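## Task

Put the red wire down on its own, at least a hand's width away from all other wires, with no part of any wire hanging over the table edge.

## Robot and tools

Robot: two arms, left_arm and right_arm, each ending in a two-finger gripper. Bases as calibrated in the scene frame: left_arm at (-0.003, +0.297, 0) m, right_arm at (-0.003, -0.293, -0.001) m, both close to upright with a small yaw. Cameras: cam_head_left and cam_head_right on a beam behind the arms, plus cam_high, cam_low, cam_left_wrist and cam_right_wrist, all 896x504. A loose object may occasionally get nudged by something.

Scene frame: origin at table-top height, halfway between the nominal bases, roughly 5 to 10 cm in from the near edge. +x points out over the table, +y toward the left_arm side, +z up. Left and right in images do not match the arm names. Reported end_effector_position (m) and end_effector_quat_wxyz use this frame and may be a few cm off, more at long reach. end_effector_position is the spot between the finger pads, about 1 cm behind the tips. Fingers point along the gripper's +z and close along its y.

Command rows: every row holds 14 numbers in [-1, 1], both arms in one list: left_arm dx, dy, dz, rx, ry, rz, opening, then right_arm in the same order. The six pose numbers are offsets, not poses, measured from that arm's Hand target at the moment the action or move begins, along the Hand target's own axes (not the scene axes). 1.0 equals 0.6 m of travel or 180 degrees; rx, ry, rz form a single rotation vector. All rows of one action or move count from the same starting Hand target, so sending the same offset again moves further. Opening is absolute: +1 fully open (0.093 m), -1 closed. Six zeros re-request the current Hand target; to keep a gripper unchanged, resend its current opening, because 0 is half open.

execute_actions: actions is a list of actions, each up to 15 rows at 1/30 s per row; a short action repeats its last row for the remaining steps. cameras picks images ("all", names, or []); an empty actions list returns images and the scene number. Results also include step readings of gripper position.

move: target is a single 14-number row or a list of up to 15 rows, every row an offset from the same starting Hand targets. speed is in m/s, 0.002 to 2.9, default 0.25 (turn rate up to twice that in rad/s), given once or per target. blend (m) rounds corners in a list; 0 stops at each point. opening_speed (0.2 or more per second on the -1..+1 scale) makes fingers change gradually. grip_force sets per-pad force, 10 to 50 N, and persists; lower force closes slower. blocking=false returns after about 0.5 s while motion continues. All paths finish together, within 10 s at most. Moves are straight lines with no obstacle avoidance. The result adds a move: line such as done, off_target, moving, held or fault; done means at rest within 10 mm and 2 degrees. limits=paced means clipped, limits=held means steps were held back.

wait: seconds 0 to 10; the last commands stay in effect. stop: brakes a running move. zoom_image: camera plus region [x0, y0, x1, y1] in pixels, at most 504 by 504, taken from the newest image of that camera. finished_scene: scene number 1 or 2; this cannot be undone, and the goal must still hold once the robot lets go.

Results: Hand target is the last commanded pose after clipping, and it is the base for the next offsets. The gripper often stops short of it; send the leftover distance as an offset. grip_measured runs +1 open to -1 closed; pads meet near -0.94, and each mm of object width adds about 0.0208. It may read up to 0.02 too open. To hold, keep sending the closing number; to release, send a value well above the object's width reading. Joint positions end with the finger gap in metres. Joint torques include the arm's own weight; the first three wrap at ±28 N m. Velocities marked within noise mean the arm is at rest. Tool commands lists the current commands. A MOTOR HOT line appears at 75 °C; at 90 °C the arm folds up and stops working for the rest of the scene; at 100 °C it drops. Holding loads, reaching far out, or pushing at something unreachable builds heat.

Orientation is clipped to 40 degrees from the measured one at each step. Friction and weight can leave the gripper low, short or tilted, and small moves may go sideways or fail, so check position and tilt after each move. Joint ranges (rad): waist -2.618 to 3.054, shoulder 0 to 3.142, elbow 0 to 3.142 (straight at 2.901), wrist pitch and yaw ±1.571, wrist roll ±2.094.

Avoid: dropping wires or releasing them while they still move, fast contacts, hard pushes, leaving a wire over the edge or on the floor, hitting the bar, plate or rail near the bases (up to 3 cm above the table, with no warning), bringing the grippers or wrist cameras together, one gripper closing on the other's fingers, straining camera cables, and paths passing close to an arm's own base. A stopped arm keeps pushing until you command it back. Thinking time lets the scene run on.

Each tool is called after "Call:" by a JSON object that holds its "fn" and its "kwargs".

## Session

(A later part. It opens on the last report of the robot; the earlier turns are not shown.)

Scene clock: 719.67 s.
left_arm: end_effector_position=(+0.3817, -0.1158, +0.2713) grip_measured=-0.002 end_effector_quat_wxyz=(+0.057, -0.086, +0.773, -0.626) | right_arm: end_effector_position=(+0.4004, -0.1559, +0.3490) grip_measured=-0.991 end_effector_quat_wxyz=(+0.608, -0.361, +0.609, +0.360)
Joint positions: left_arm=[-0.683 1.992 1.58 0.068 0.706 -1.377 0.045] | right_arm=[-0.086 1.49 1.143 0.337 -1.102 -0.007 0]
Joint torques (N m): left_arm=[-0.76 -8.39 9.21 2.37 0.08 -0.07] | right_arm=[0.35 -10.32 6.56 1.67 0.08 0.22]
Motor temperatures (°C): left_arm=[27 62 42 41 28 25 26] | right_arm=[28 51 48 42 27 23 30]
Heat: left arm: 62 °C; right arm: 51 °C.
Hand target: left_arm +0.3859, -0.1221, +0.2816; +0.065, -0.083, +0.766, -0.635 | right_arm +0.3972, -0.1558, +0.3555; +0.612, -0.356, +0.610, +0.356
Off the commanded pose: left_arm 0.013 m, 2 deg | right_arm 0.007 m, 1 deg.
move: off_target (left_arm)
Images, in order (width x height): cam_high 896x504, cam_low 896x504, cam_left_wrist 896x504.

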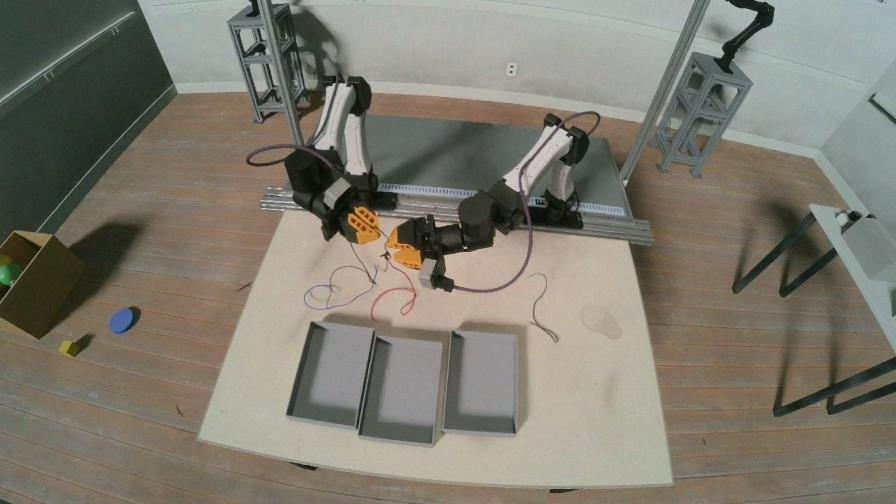

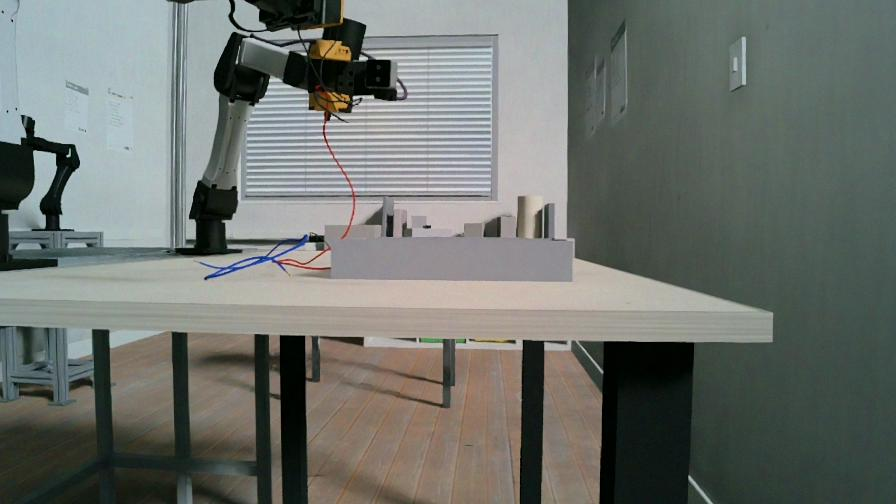

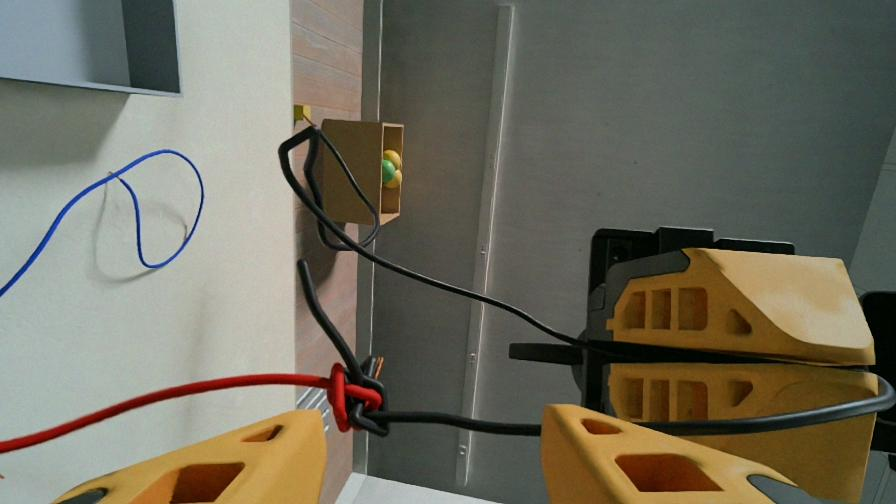

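Call:
{"fn": "move", "kwargs": {"target": [[0,0,-0.08,0,0,0,0.0, 0,0,0,0,0,0,-1],[-0.04,0.058,-0.08,0,0,0,0.0, 0,0,0,0,0,0,-1],[-0.036,0.058,-0.01,0,0,0,0.0, 0,0,0,0,0,0,-1]], "speed": 0.1, "cameras": ["cam_left_wrist","cam_high","cam_low"]}}

Call:
{"fn": "zoom_image", "kwargs": {"camera": "cam_high", "region": [350, 180, 510, 300]}}

Call:
{"fn": "zoom_image", "kwargs": {"camera": "cam_low", "region": [250, 20, 430, 160]}}

Scene clock: 729.33 s.
left_arm: end_effector_position=(+0.3986, -0.0988, +0.2396) grip_measured=-0.002 end_effector_quat_wxyz=(+0.056, -0.088, +0.773, -0.626) | right_arm: end_effector_position=(+0.4004, -0.1559, +0.3490) grip_measured=-0.991 end_effector_quat_wxyz=(+0.608, -0.361, +0.609, +0.360)
Joint positions: left_arm=[-0.628 2.031 1.514 0.152 0.757 -1.354 0.045] | right_arm=[-0.086 1.49 1.143 0.337 -1.102 -0.007 0]
Joint torques (N m): left_arm=[-0.58 -8.27 8.94 2.44 0.06 -0.09] | right_arm=[0.39 -10.51 6.65 1.68 0.12 0.21]
Motor temperatures (°C): left_arm=[27 62 43 42 28 25 26] | right_arm=[28 52 48 42 27 23 30]
Heat: left arm: 62 °C; right arm: 52 °C.
Hand target: left_arm +0.4042, -0.1055, +0.2484; +0.065, -0.083, +0.766, -0.635 | right_arm +0.3972, -0.1558, +0.3555; +0.612, -0.356, +0.610, +0.356
Off the commanded pose: left_arm 0.013 m, 2 deg | right_arm 0.007 m, 1 deg.
move: off_target (left_arm)
Images, in order (width x height): cam_high 896x504, cam_low 896x504, cam_left_wrist 896x504.

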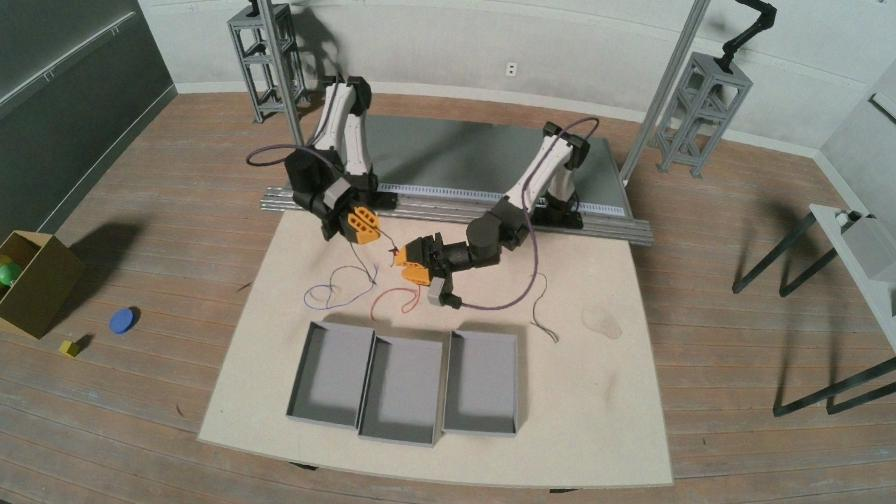

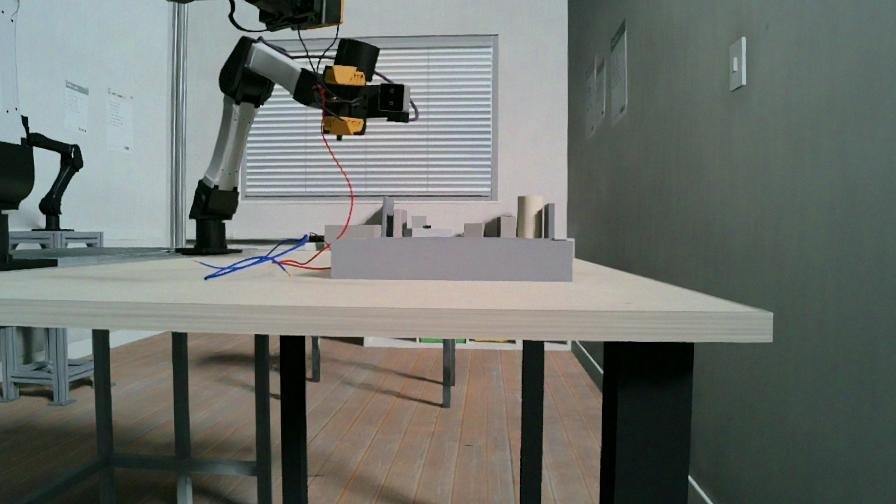

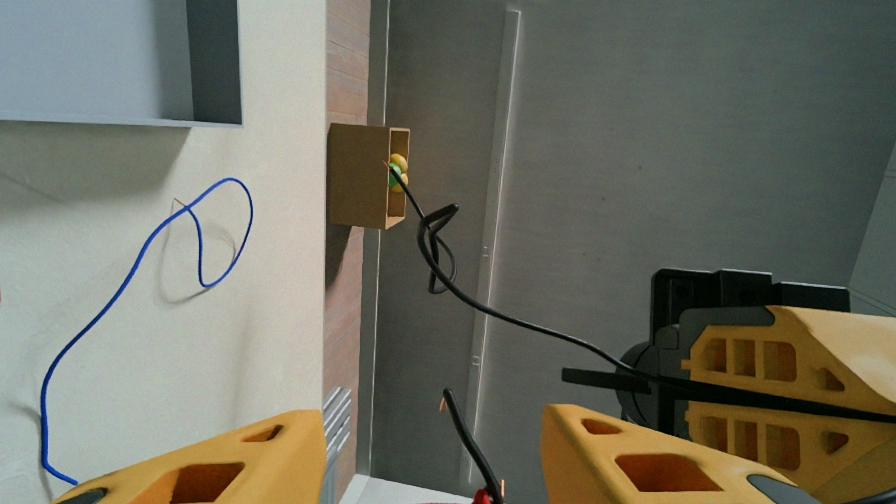

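Scaled by 3.150 from the camera's 896x504 image, which has a finer 1280x720 frame.

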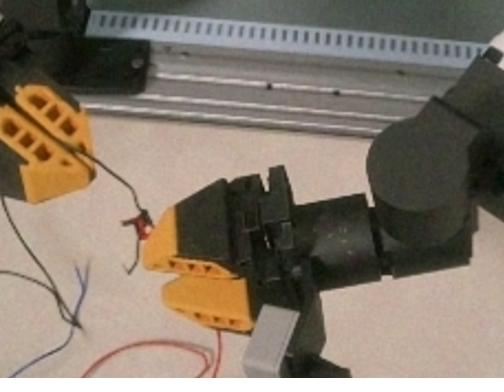

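Scaled by 2.800 from the camera's 896x504 image, which has a finer 1280x720 frame.

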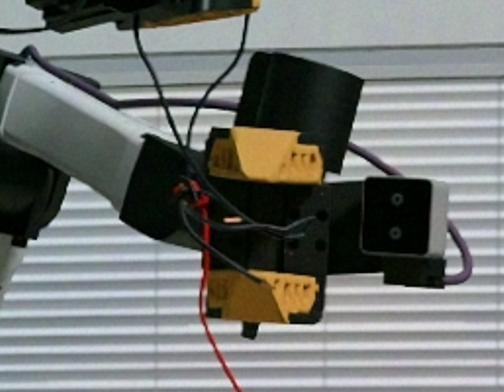

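Call:
{"fn": "move", "kwargs": {"target": [[0.018,0.008,0.05,0,0,0,0.0, 0,0,0,0,0,0,-1],[0.018,0.008,0.05,0,0,0,-1, 0,0,0,0,0,0,-1]], "speed": 0.1, "opening_speed": 1.5, "cameras": ["cam_left_wrist","cam_low"]}}

Call:
{"fn": "zoom_image", "kwargs": {"camera": "cam_low", "region": [250, 20, 430, 160]}}

Call:
{"fn": "zoom_image", "kwargs": {"camera": "cam_left_wrist", "region": [330, 354, 530, 504]}}

Scene clock: 735.43 s.
left_arm: end_effector_position=(+0.3951, -0.1283, +0.2297) grip_measured=-0.972 end_effector_quat_wxyz=(+0.057, -0.088, +0.773, -0.625) | right_arm: end_effector_position=(+0.4004, -0.1559, +0.3485) grip_measured=-0.991 end_effector_quat_wxyz=(+0.607, -0.360, +0.610, +0.360)
Joint positions: left_arm=[-0.686 2.092 1.556 0.19 0.701 -1.379 0] | right_arm=[-0.086 1.49 1.143 0.333 -1.102 -0.007 0]
Joint torques (N m): left_arm=[-0.69 -8.66 8.94 2.43 0.05 -0.08] | right_arm=[0.5 -10.59 6.31 1.69 0.12 0.24]
Motor temperatures (°C): left_arm=[27 62 44 42 28 25 26] | right_arm=[27 53 47 41 27 23 30]
Heat: left arm: 62 °C; right arm: 53 °C.
Hand target: left_arm +0.3996, -0.1358, +0.2381; +0.065, -0.083, +0.766, -0.635 | right_arm +0.3972, -0.1558, +0.3554; +0.612, -0.356, +0.610, +0.356
Off the commanded pose: left_arm 0.012 m, 2 deg | right_arm 0.008 m, 1 deg.
move: off_target (left_arm); target 2's new opening was sent with left_arm's hand 0.013 m and 2 deg from that target
Images, in order (width x height): cam_low 896x504, cam_left_wrist 896x504.

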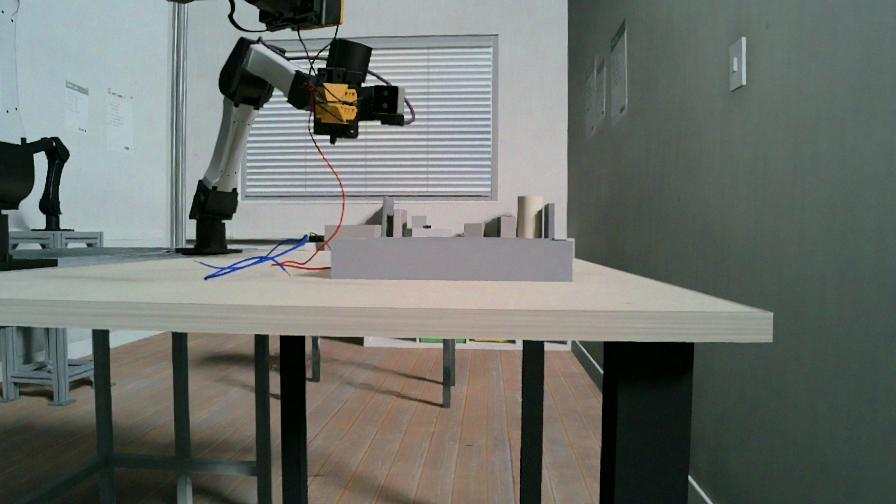

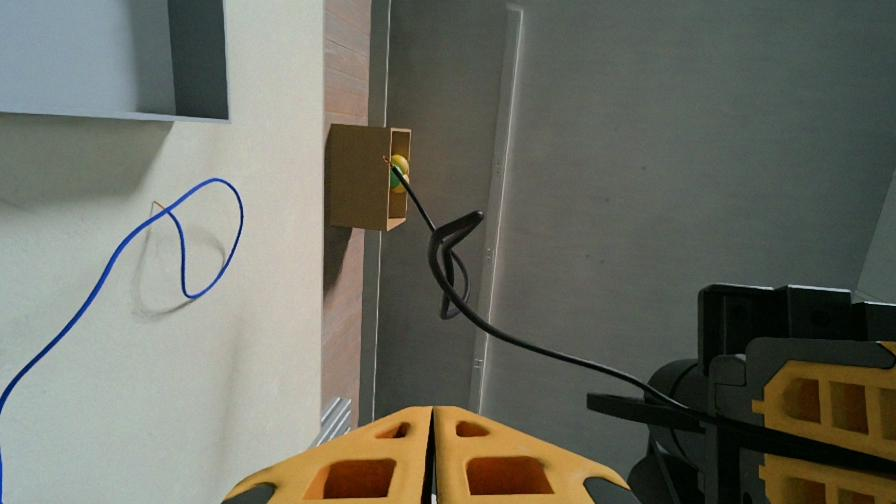

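Scaled by 2.800 from the camera's 896x504 image, which has a finer 1280x720 frame.

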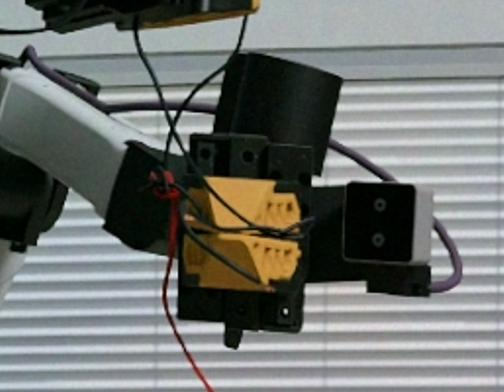

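Scaled by 2.520 from the camera's 896x504 image, which has a finer 1280x720 frame.

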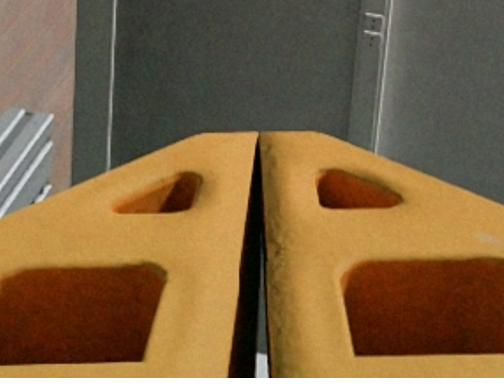

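Call:
{"fn": "move", "kwargs": {"target": [[0,0,-0.06,0,0,0,0.0, 0,0,0,0,0,0,-1],[-0.035,0.0,-0.06,0,0,0,0.0, 0,0,0,0,0,0,-1],[-0.035,0.0,-0.02,0,0,0,0.0, 0,0,0,0,0,0,-1]], "speed": 0.1, "cameras": ["cam_left_wrist","cam_high","cam_low"]}}

Call:
{"fn": "zoom_image", "kwargs": {"camera": "cam_high", "region": [350, 180, 510, 300]}}

Call:
{"fn": "zoom_image", "kwargs": {"camera": "cam_low", "region": [250, 20, 430, 160]}}

Scene clock: 746.10 s.
left_arm: end_effector_position=(+0.4132, -0.1137, +0.2342) grip_measured=-0.002 end_effector_quat_wxyz=(+0.057, -0.087, +0.769, -0.631) | right_arm: end_effector_position=(+0.4004, -0.1559, +0.3484) grip_measured=-0.991 end_effector_quat_wxyz=(+0.606, -0.360, +0.610, +0.361)
Joint positions: left_arm=[-0.637 2.113 1.598 0.171 0.751 -1.368 0.045] | right_arm=[-0.086 1.49 1.143 0.333 -1.102 -0.007 0]
Joint torques (N m): left_arm=[-0.58 -8.91 9.13 2.2 0.04 0.04] | right_arm=[0.55 -10.32 6.58 1.73 0.13 0.28]
Motor temperatures (°C): left_arm=[27 63 43 41 28 25 26] | right_arm=[27 53 47 41 27 23 30]
Heat: left arm: 63 °C; right arm: 53 °C.
Hand target: left_arm +0.4177, -0.1198, +0.2403; +0.065, -0.083, +0.766, -0.635 | right_arm +0.3972, -0.1558, +0.3555; +0.612, -0.356, +0.610, +0.356
Off the commanded pose: left_arm 0.010 m, 1 deg | right_arm 0.008 m, 1 deg.
move: done
Images, in order (width x height): cam_high 896x504, cam_low 896x504, cam_left_wrist 896x504.

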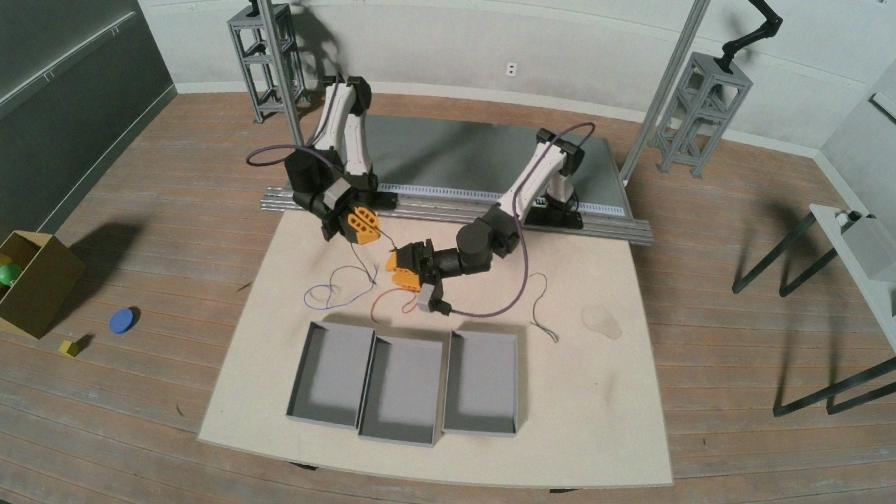

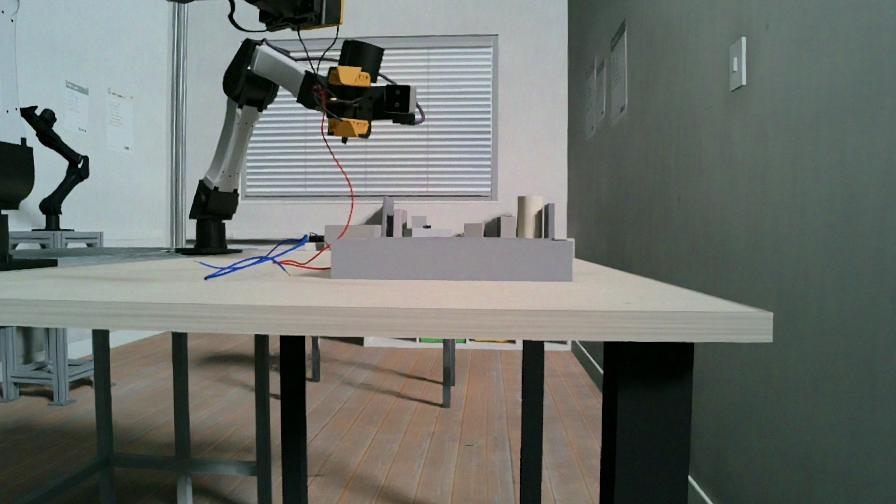

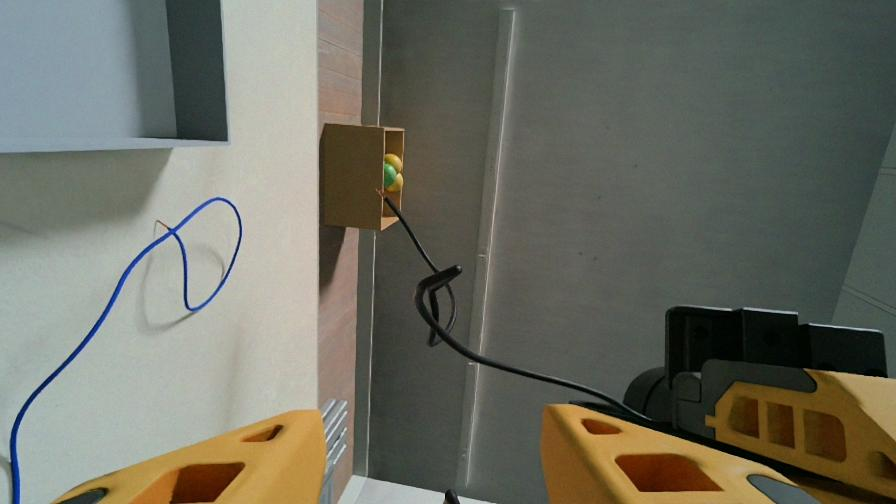

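Scaled by 3.150 from the camera's 896x504 image, which has a finer 1280x720 frame.

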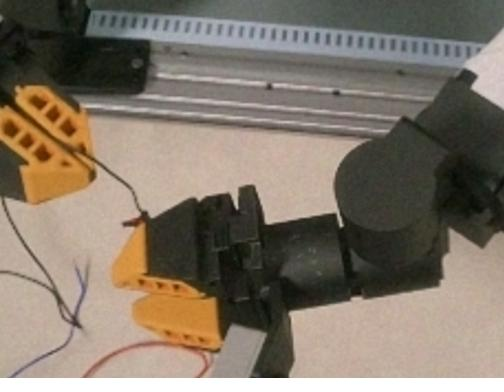

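Scaled by 2.800 from the camera's 896x504 image, which has a finer 1280x720 frame.

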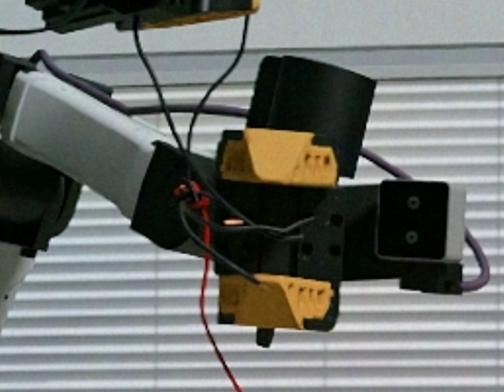

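Call:
{"fn": "move", "kwargs": {"target": [[0.018,0.01,-0.01,0,0,0,0.0, 0,0,0,0,0,0,-1],[0.018,0.01,-0.01,0,0,0,-1, 0,0,0,0,0,0,-1]], "speed": 0.1, "opening_speed": 1.5, "cameras": ["cam_left_wrist","cam_low","cam_high"]}}

Call:
{"fn": "zoom_image", "kwargs": {"camera": "cam_low", "region": [250, 20, 430, 160]}}

Call:
{"fn": "zoom_image", "kwargs": {"camera": "cam_high", "region": [350, 180, 510, 300]}}

Scene clock: 753.23 s.
left_arm: end_effector_position=(+0.4108, -0.1110, +0.2182) grip_measured=-0.972 end_effector_quat_wxyz=(+0.052, -0.095, +0.774, -0.623) | right_arm: end_effector_position=(+0.4004, -0.1559, +0.3484) grip_measured=-0.991 end_effector_quat_wxyz=(+0.606, -0.360, +0.610, +0.361)
Joint positions: left_arm=[-0.636 2.113 1.553 0.191 0.744 -1.368 0] | right_arm=[-0.086 1.49 1.143 0.333 -1.102 -0.007 0]
Joint torques (N m): left_arm=[-1.2 -12.21 6.11 2.46 0.05 0.01] | right_arm=[0.69 -10.43 6.37 1.72 0.11 0.23]
Motor temperatures (°C): left_arm=[27 61 45 41 28 25 26] | right_arm=[27 54 47 41 27 23 30]
Heat: left arm: 61 °C; right arm: 54 °C.
Hand target: left_arm +0.4056, -0.1152, +0.2357; +0.065, -0.083, +0.765, -0.635 | right_arm +0.3972, -0.1558, +0.3555; +0.612, -0.356, +0.610, +0.356
Off the commanded pose: left_arm 0.019 m, 3 deg | right_arm 0.008 m, 1 deg.
move: off_target (left_arm); target 2's new opening was sent with left_arm's hand 0.019 m and 3 deg from that target
Images, in order (width x height): cam_high 896x504, cam_low 896x504, cam_left_wrist 896x504.

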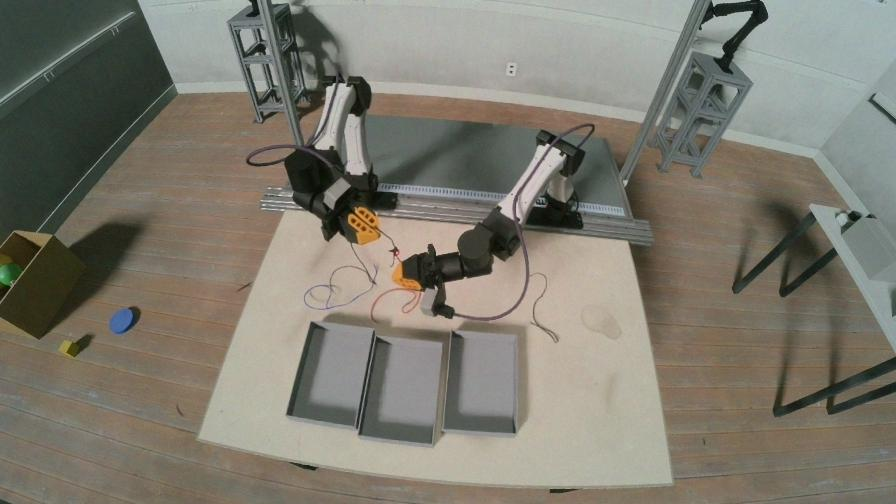

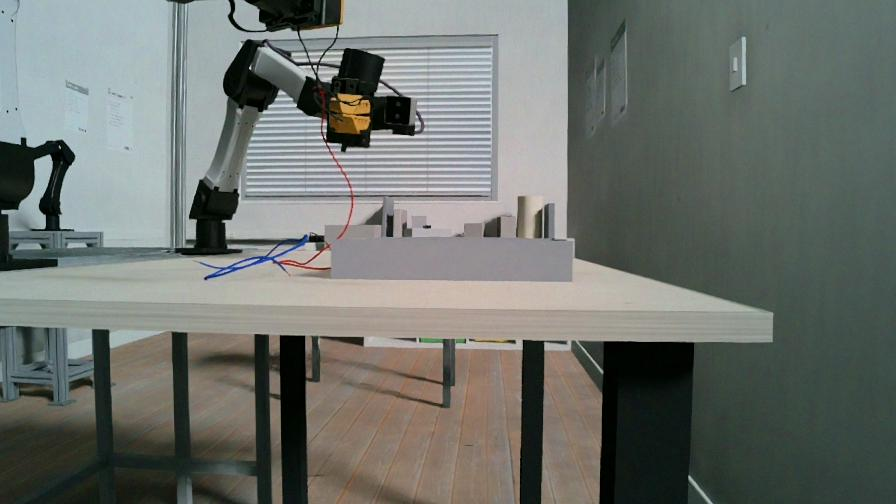

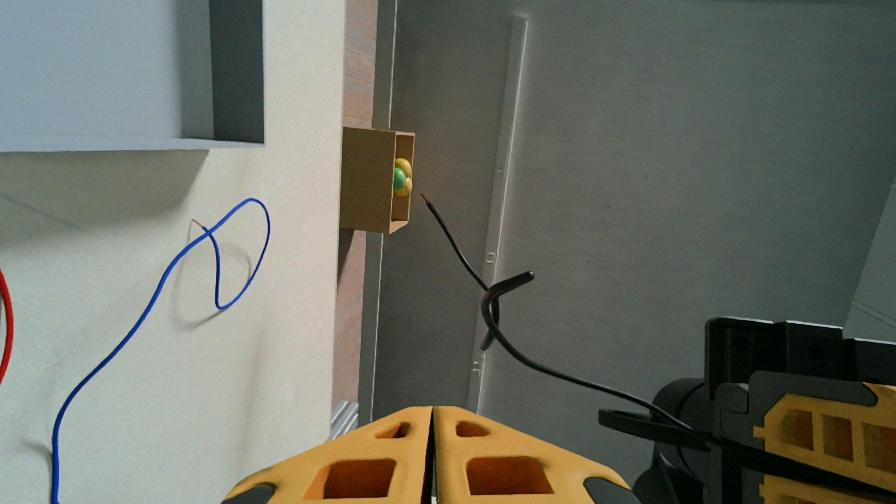

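Scaled by 2.800 from the camera's 896x504 image, which has a finer 1280x720 frame.

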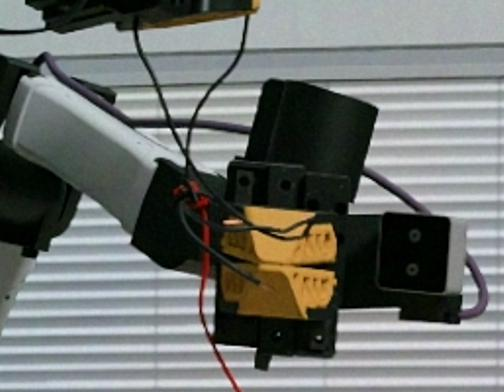

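Scaled by 3.150 from the camera's 896x504 image, which has a finer 1280x720 frame.

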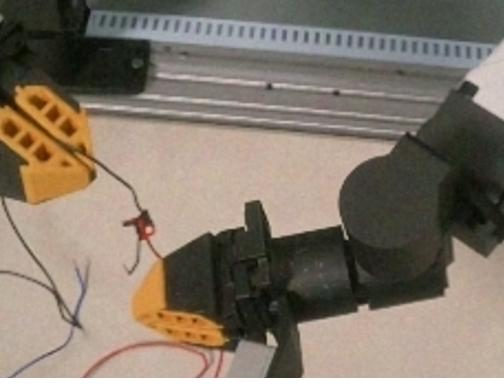

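Call:
{"fn": "move", "kwargs": {"target": [[0,0,-0.05,0,0,0,0.3, 0,0,0,0,0,0,-1],[0.031,-0.01,-0.05,0,0,0,0.3, 0,0,0,0,0,0,-1],[0.031,-0.01,0.05,0,0,0,0.3, 0,0,0,0,0,0,-1]], "speed": 0.1, "cameras": ["cam_left_wrist","cam_low","cam_high"]}}

Call:
{"fn": "zoom_image", "kwargs": {"camera": "cam_low", "region": [250, 20, 430, 160]}}

Call:
{"fn": "zoom_image", "kwargs": {"camera": "cam_high", "region": [350, 180, 510, 300]}}

Scene clock: 764.17 s.
left_arm: end_effector_position=(+0.3903, -0.1423, +0.2286) grip_measured=+0.298 end_effector_quat_wxyz=(+0.060, -0.084, +0.771, -0.628) | right_arm: end_effector_position=(+0.4004, -0.1559, +0.3484) grip_measured=-0.991 end_effector_quat_wxyz=(+0.606, -0.360, +0.610, +0.361)
Joint positions: left_arm=[-0.715 2.111 1.569 0.213 0.675 -1.39 0.059] | right_arm=[-0.086 1.49 1.143 0.333 -1.102 -0.007 0]
Joint torques (N m): left_arm=[-0.65 -8.95 8.99 2.32 0.07 -0.07] | right_arm=[0.55 -10.5 6.35 1.72 0.17 0.24]
Motor temperatures (°C): left_arm=[26 63 44 41 28 25 26] | right_arm=[27 54 46 40 27 23 30]
Heat: left arm: 63 °C; right arm: 54 °C.
Hand target: left_arm +0.3939, -0.1491, +0.2360; +0.065, -0.083, +0.766, -0.635 | right_arm +0.3972, -0.1558, +0.3555; +0.612, -0.356, +0.610, +0.356
Off the commanded pose: left_arm 0.011 m, 1 deg | right_arm 0.008 m, 1 deg.
move: off_target (left_arm)
Images, in order (width x height): cam_high 896x504, cam_low 896x504, cam_left_wrist 896x504.

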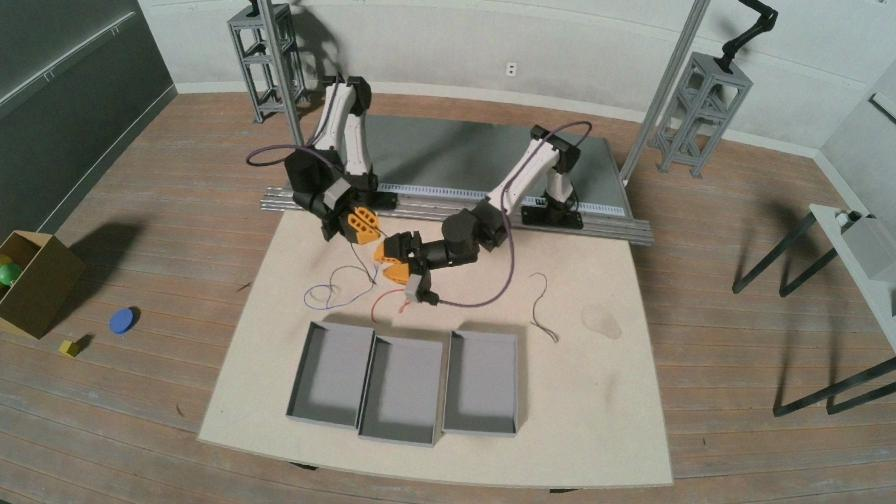

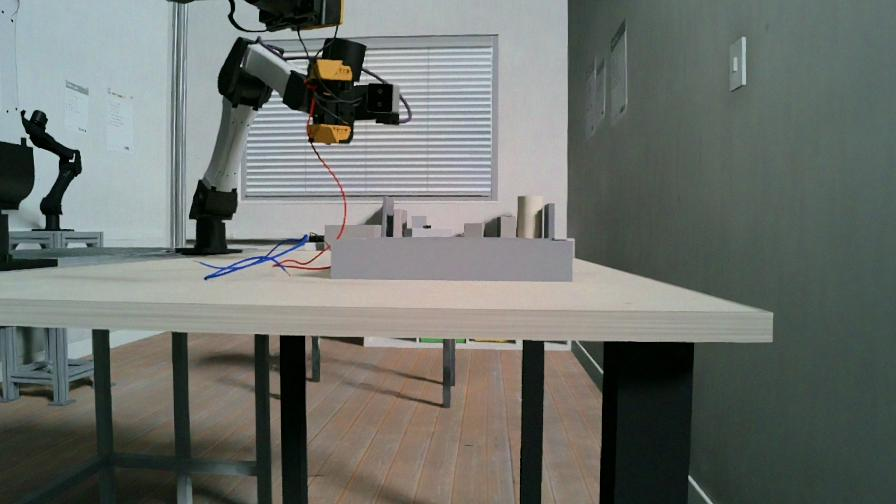

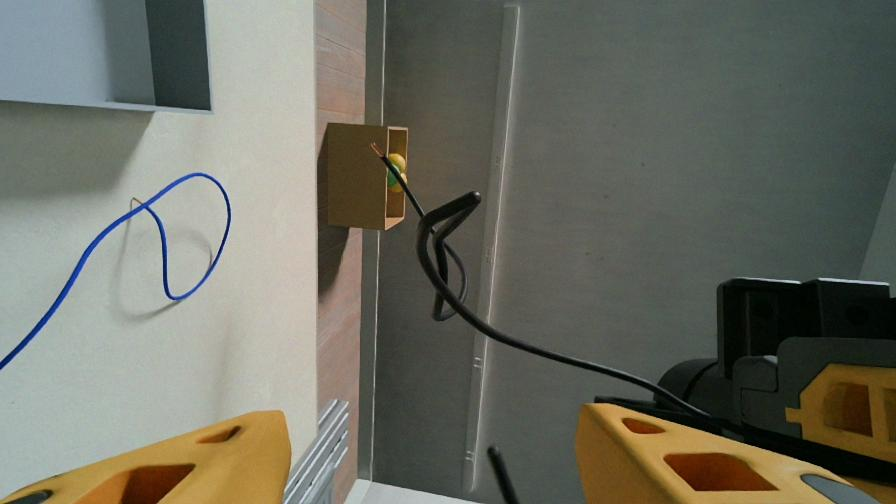

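Scaled by 2.800 from the camera's 896x504 image, which has a finer 1280x720 frame.

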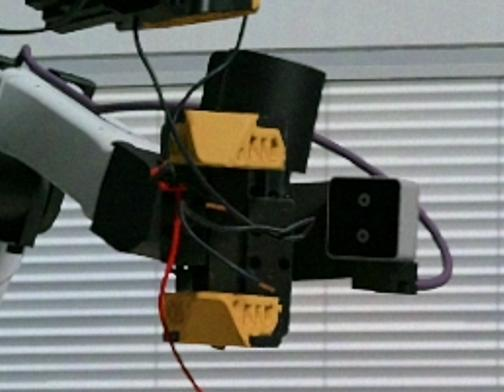

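Scaled by 3.150 from the camera's 896x504 image, which has a finer 1280x720 frame.

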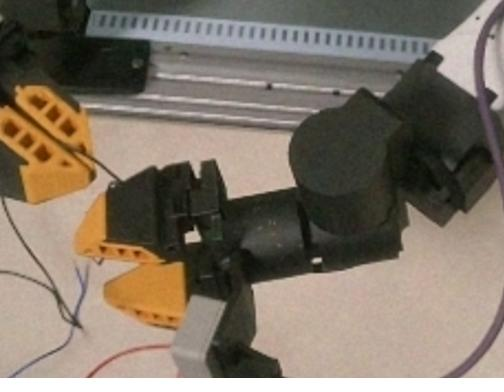

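Call:
{"fn": "move", "kwargs": {"target": [0,0,0,0,0,0,-1, 0,0,0,0,0,0,-1], "opening_speed": 1.5, "cameras": ["cam_left_wrist","cam_low","cam_high"]}}

Call:
{"fn": "zoom_image", "kwargs": {"camera": "cam_low", "region": [250, 20, 430, 160]}}

Call:
{"fn": "zoom_image", "kwargs": {"camera": "cam_left_wrist", "region": [330, 354, 530, 504]}}

Scene clock: 769.87 s.
left_arm: end_effector_position=(+0.3921, -0.1429, +0.2338) grip_measured=-0.967 end_effector_quat_wxyz=(+0.064, -0.084, +0.768, -0.632) | right_arm: end_effector_position=(+0.4003, -0.1558, +0.3457) grip_measured=-0.991 end_effector_quat_wxyz=(+0.601, -0.357, +0.616, +0.364)
Joint positions: left_arm=[-0.715 2.111 1.577 0.222 0.671 -1.395 0] | right_arm=[-0.086 1.49 1.143 0.315 -1.102 -0.007 0]
Joint torques (N m): left_arm=[-0.66 -8.96 8.49 2.23 0.05 -0.03] | right_arm=[0.39 -10.62 6.76 1.83 0.15 0.22]
Motor temperatures (°C): left_arm=[26 62 45 41 28 25 26] | right_arm=[27 54 46 40 27 23 30]
Heat: left arm: 62 °C; right arm: 54 °C.
Hand target: left_arm +0.3938, -0.1491, +0.2360; +0.065, -0.083, +0.766, -0.635 | right_arm +0.3972, -0.1558, +0.3554; +0.612, -0.356, +0.610, +0.356
Off the commanded pose: left_arm 0.007 m, 0 deg | right_arm 0.010 m, 2 deg.
move: done
Images, in order (width x height): cam_high 896x504, cam_low 896x504, cam_left_wrist 896x504.

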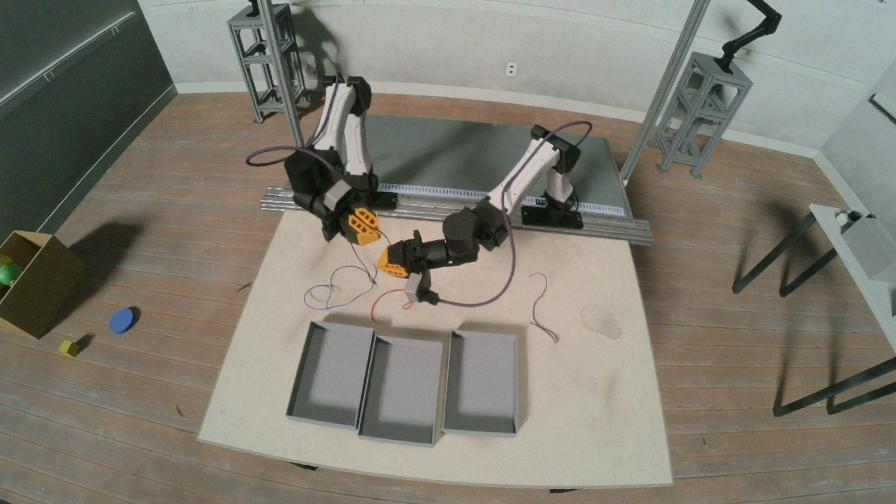

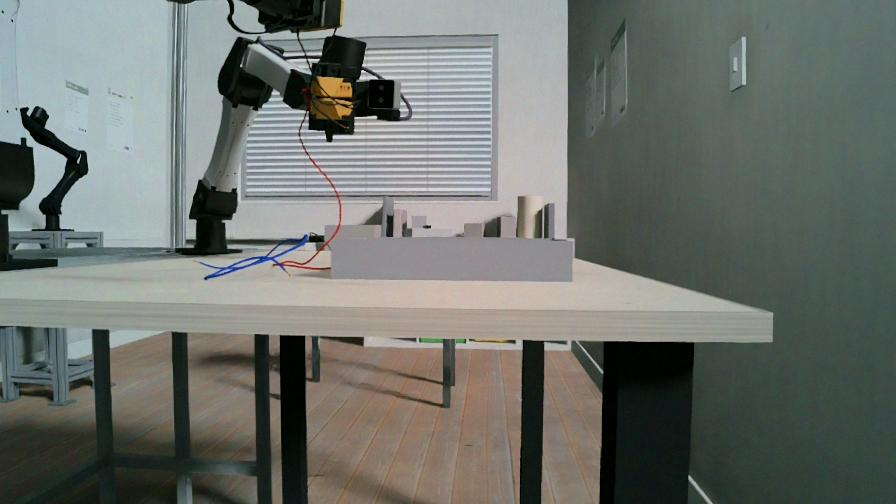

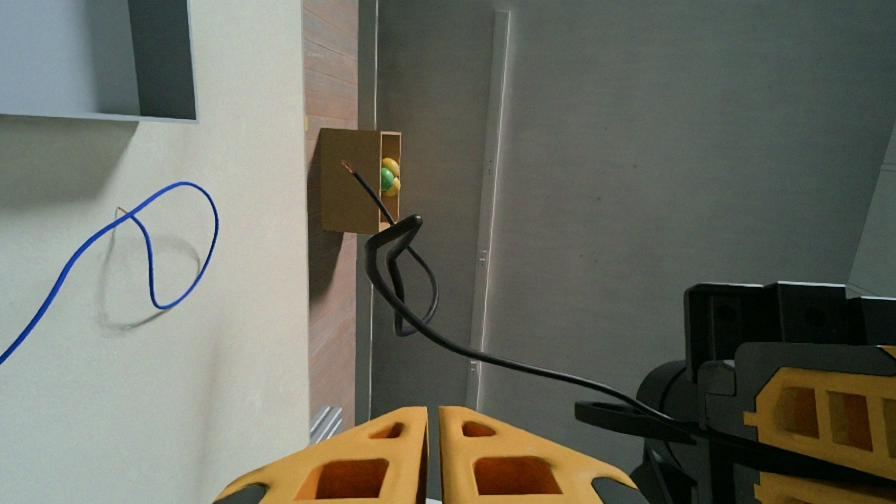

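Scaled by 2.800 from the camera's 896x504 image, which has a finer 1280x720 frame.

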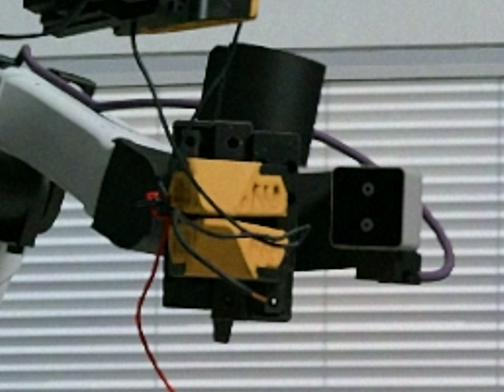

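Scaled by 2.520 from the camera's 896x504 image, which has a finer 1280x720 frame.

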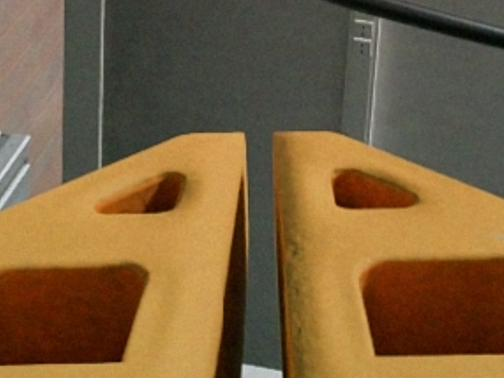

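Call:
{"fn": "move", "kwargs": {"target": [-0.1,0.02,-0.12,0,0,0,-1, 0,-0.04,-0.06,0,0,0,-1], "speed": 0.06, "cameras": ["cam_left_wrist","cam_right_wrist","cam_high"]}}

Call:
{"fn": "zoom_image", "kwargs": {"camera": "cam_right_wrist", "region": [330, 200, 530, 400]}}

Call:
{"fn": "zoom_image", "kwargs": {"camera": "cam_high", "region": [350, 180, 510, 300]}}

Scene clock: 776.10 s.
left_arm: end_effector_position=(+0.4269, -0.0836, +0.2421) grip_measured=-0.967 end_effector_quat_wxyz=(+0.059, -0.062, +0.754, -0.651) | right_arm: end_effector_position=(+0.3949, -0.1834, +0.3346) grip_measured=-0.991 end_effector_quat_wxyz=(+0.575, -0.348, +0.629, +0.390)
Joint positions: left_arm=[-0.557 2.107 1.577 0.226 0.869 -1.344 0] | right_arm=[-0.178 1.499 1.143 0.25 -1.224 -0.007 0]
Joint torques (N m): left_arm=[2.76 -11.45 6.3 1.23 -0.03 0.32] | right_arm=[-3.66 -9.09 8.51 2.35 0.02 0.06]
Motor temperatures (°C): left_arm=[26 62 44 41 28 25 26] | right_arm=[27 54 46 41 27 23 30]
Heat: left arm: 62 °C; right arm: 54 °C.
Hand target: left_arm +0.4372, -0.0651, +0.2374; +0.065, -0.083, +0.765, -0.635 | right_arm +0.4003, -0.1991, +0.3555; +0.612, -0.356, +0.610, +0.356
Off the commanded pose: left_arm 0.022 m, 3 deg | right_arm 0.027 m, 6 deg.
move: off_target (left_arm, right_arm)
Images, in order (width x height): cam_high 896x504, cam_left_wrist 896x504, cam_right_wrist 896x504.

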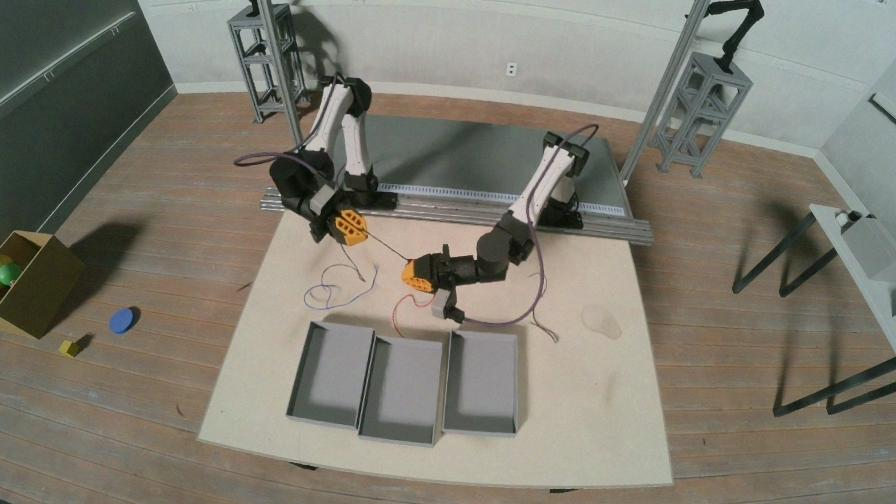

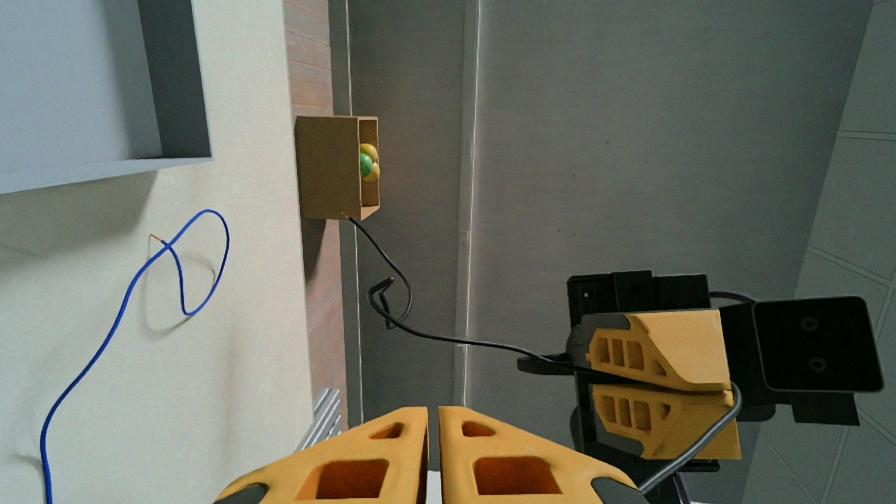

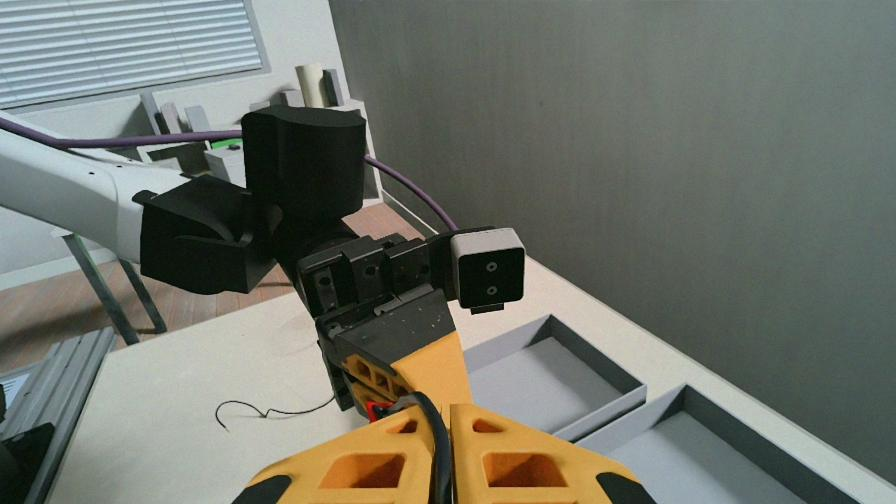

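Scaled by 2.520 from the camera's 896x504 image, which has a finer 1280x720 frame.

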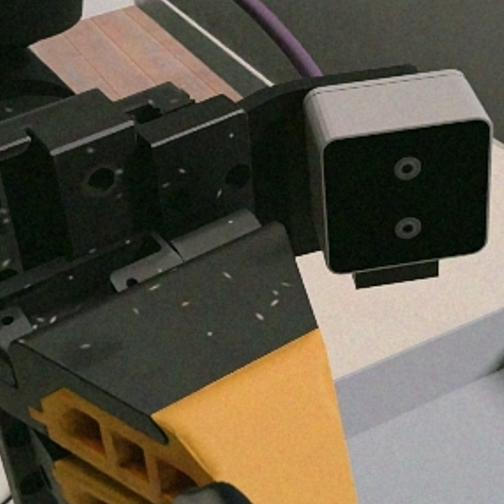

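Scaled by 3.150 from the camera's 896x504 image, which has a finer 1280x720 frame.

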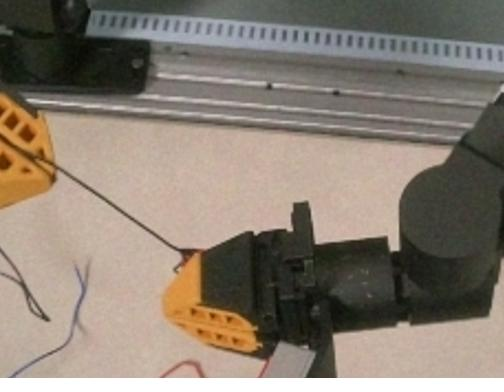

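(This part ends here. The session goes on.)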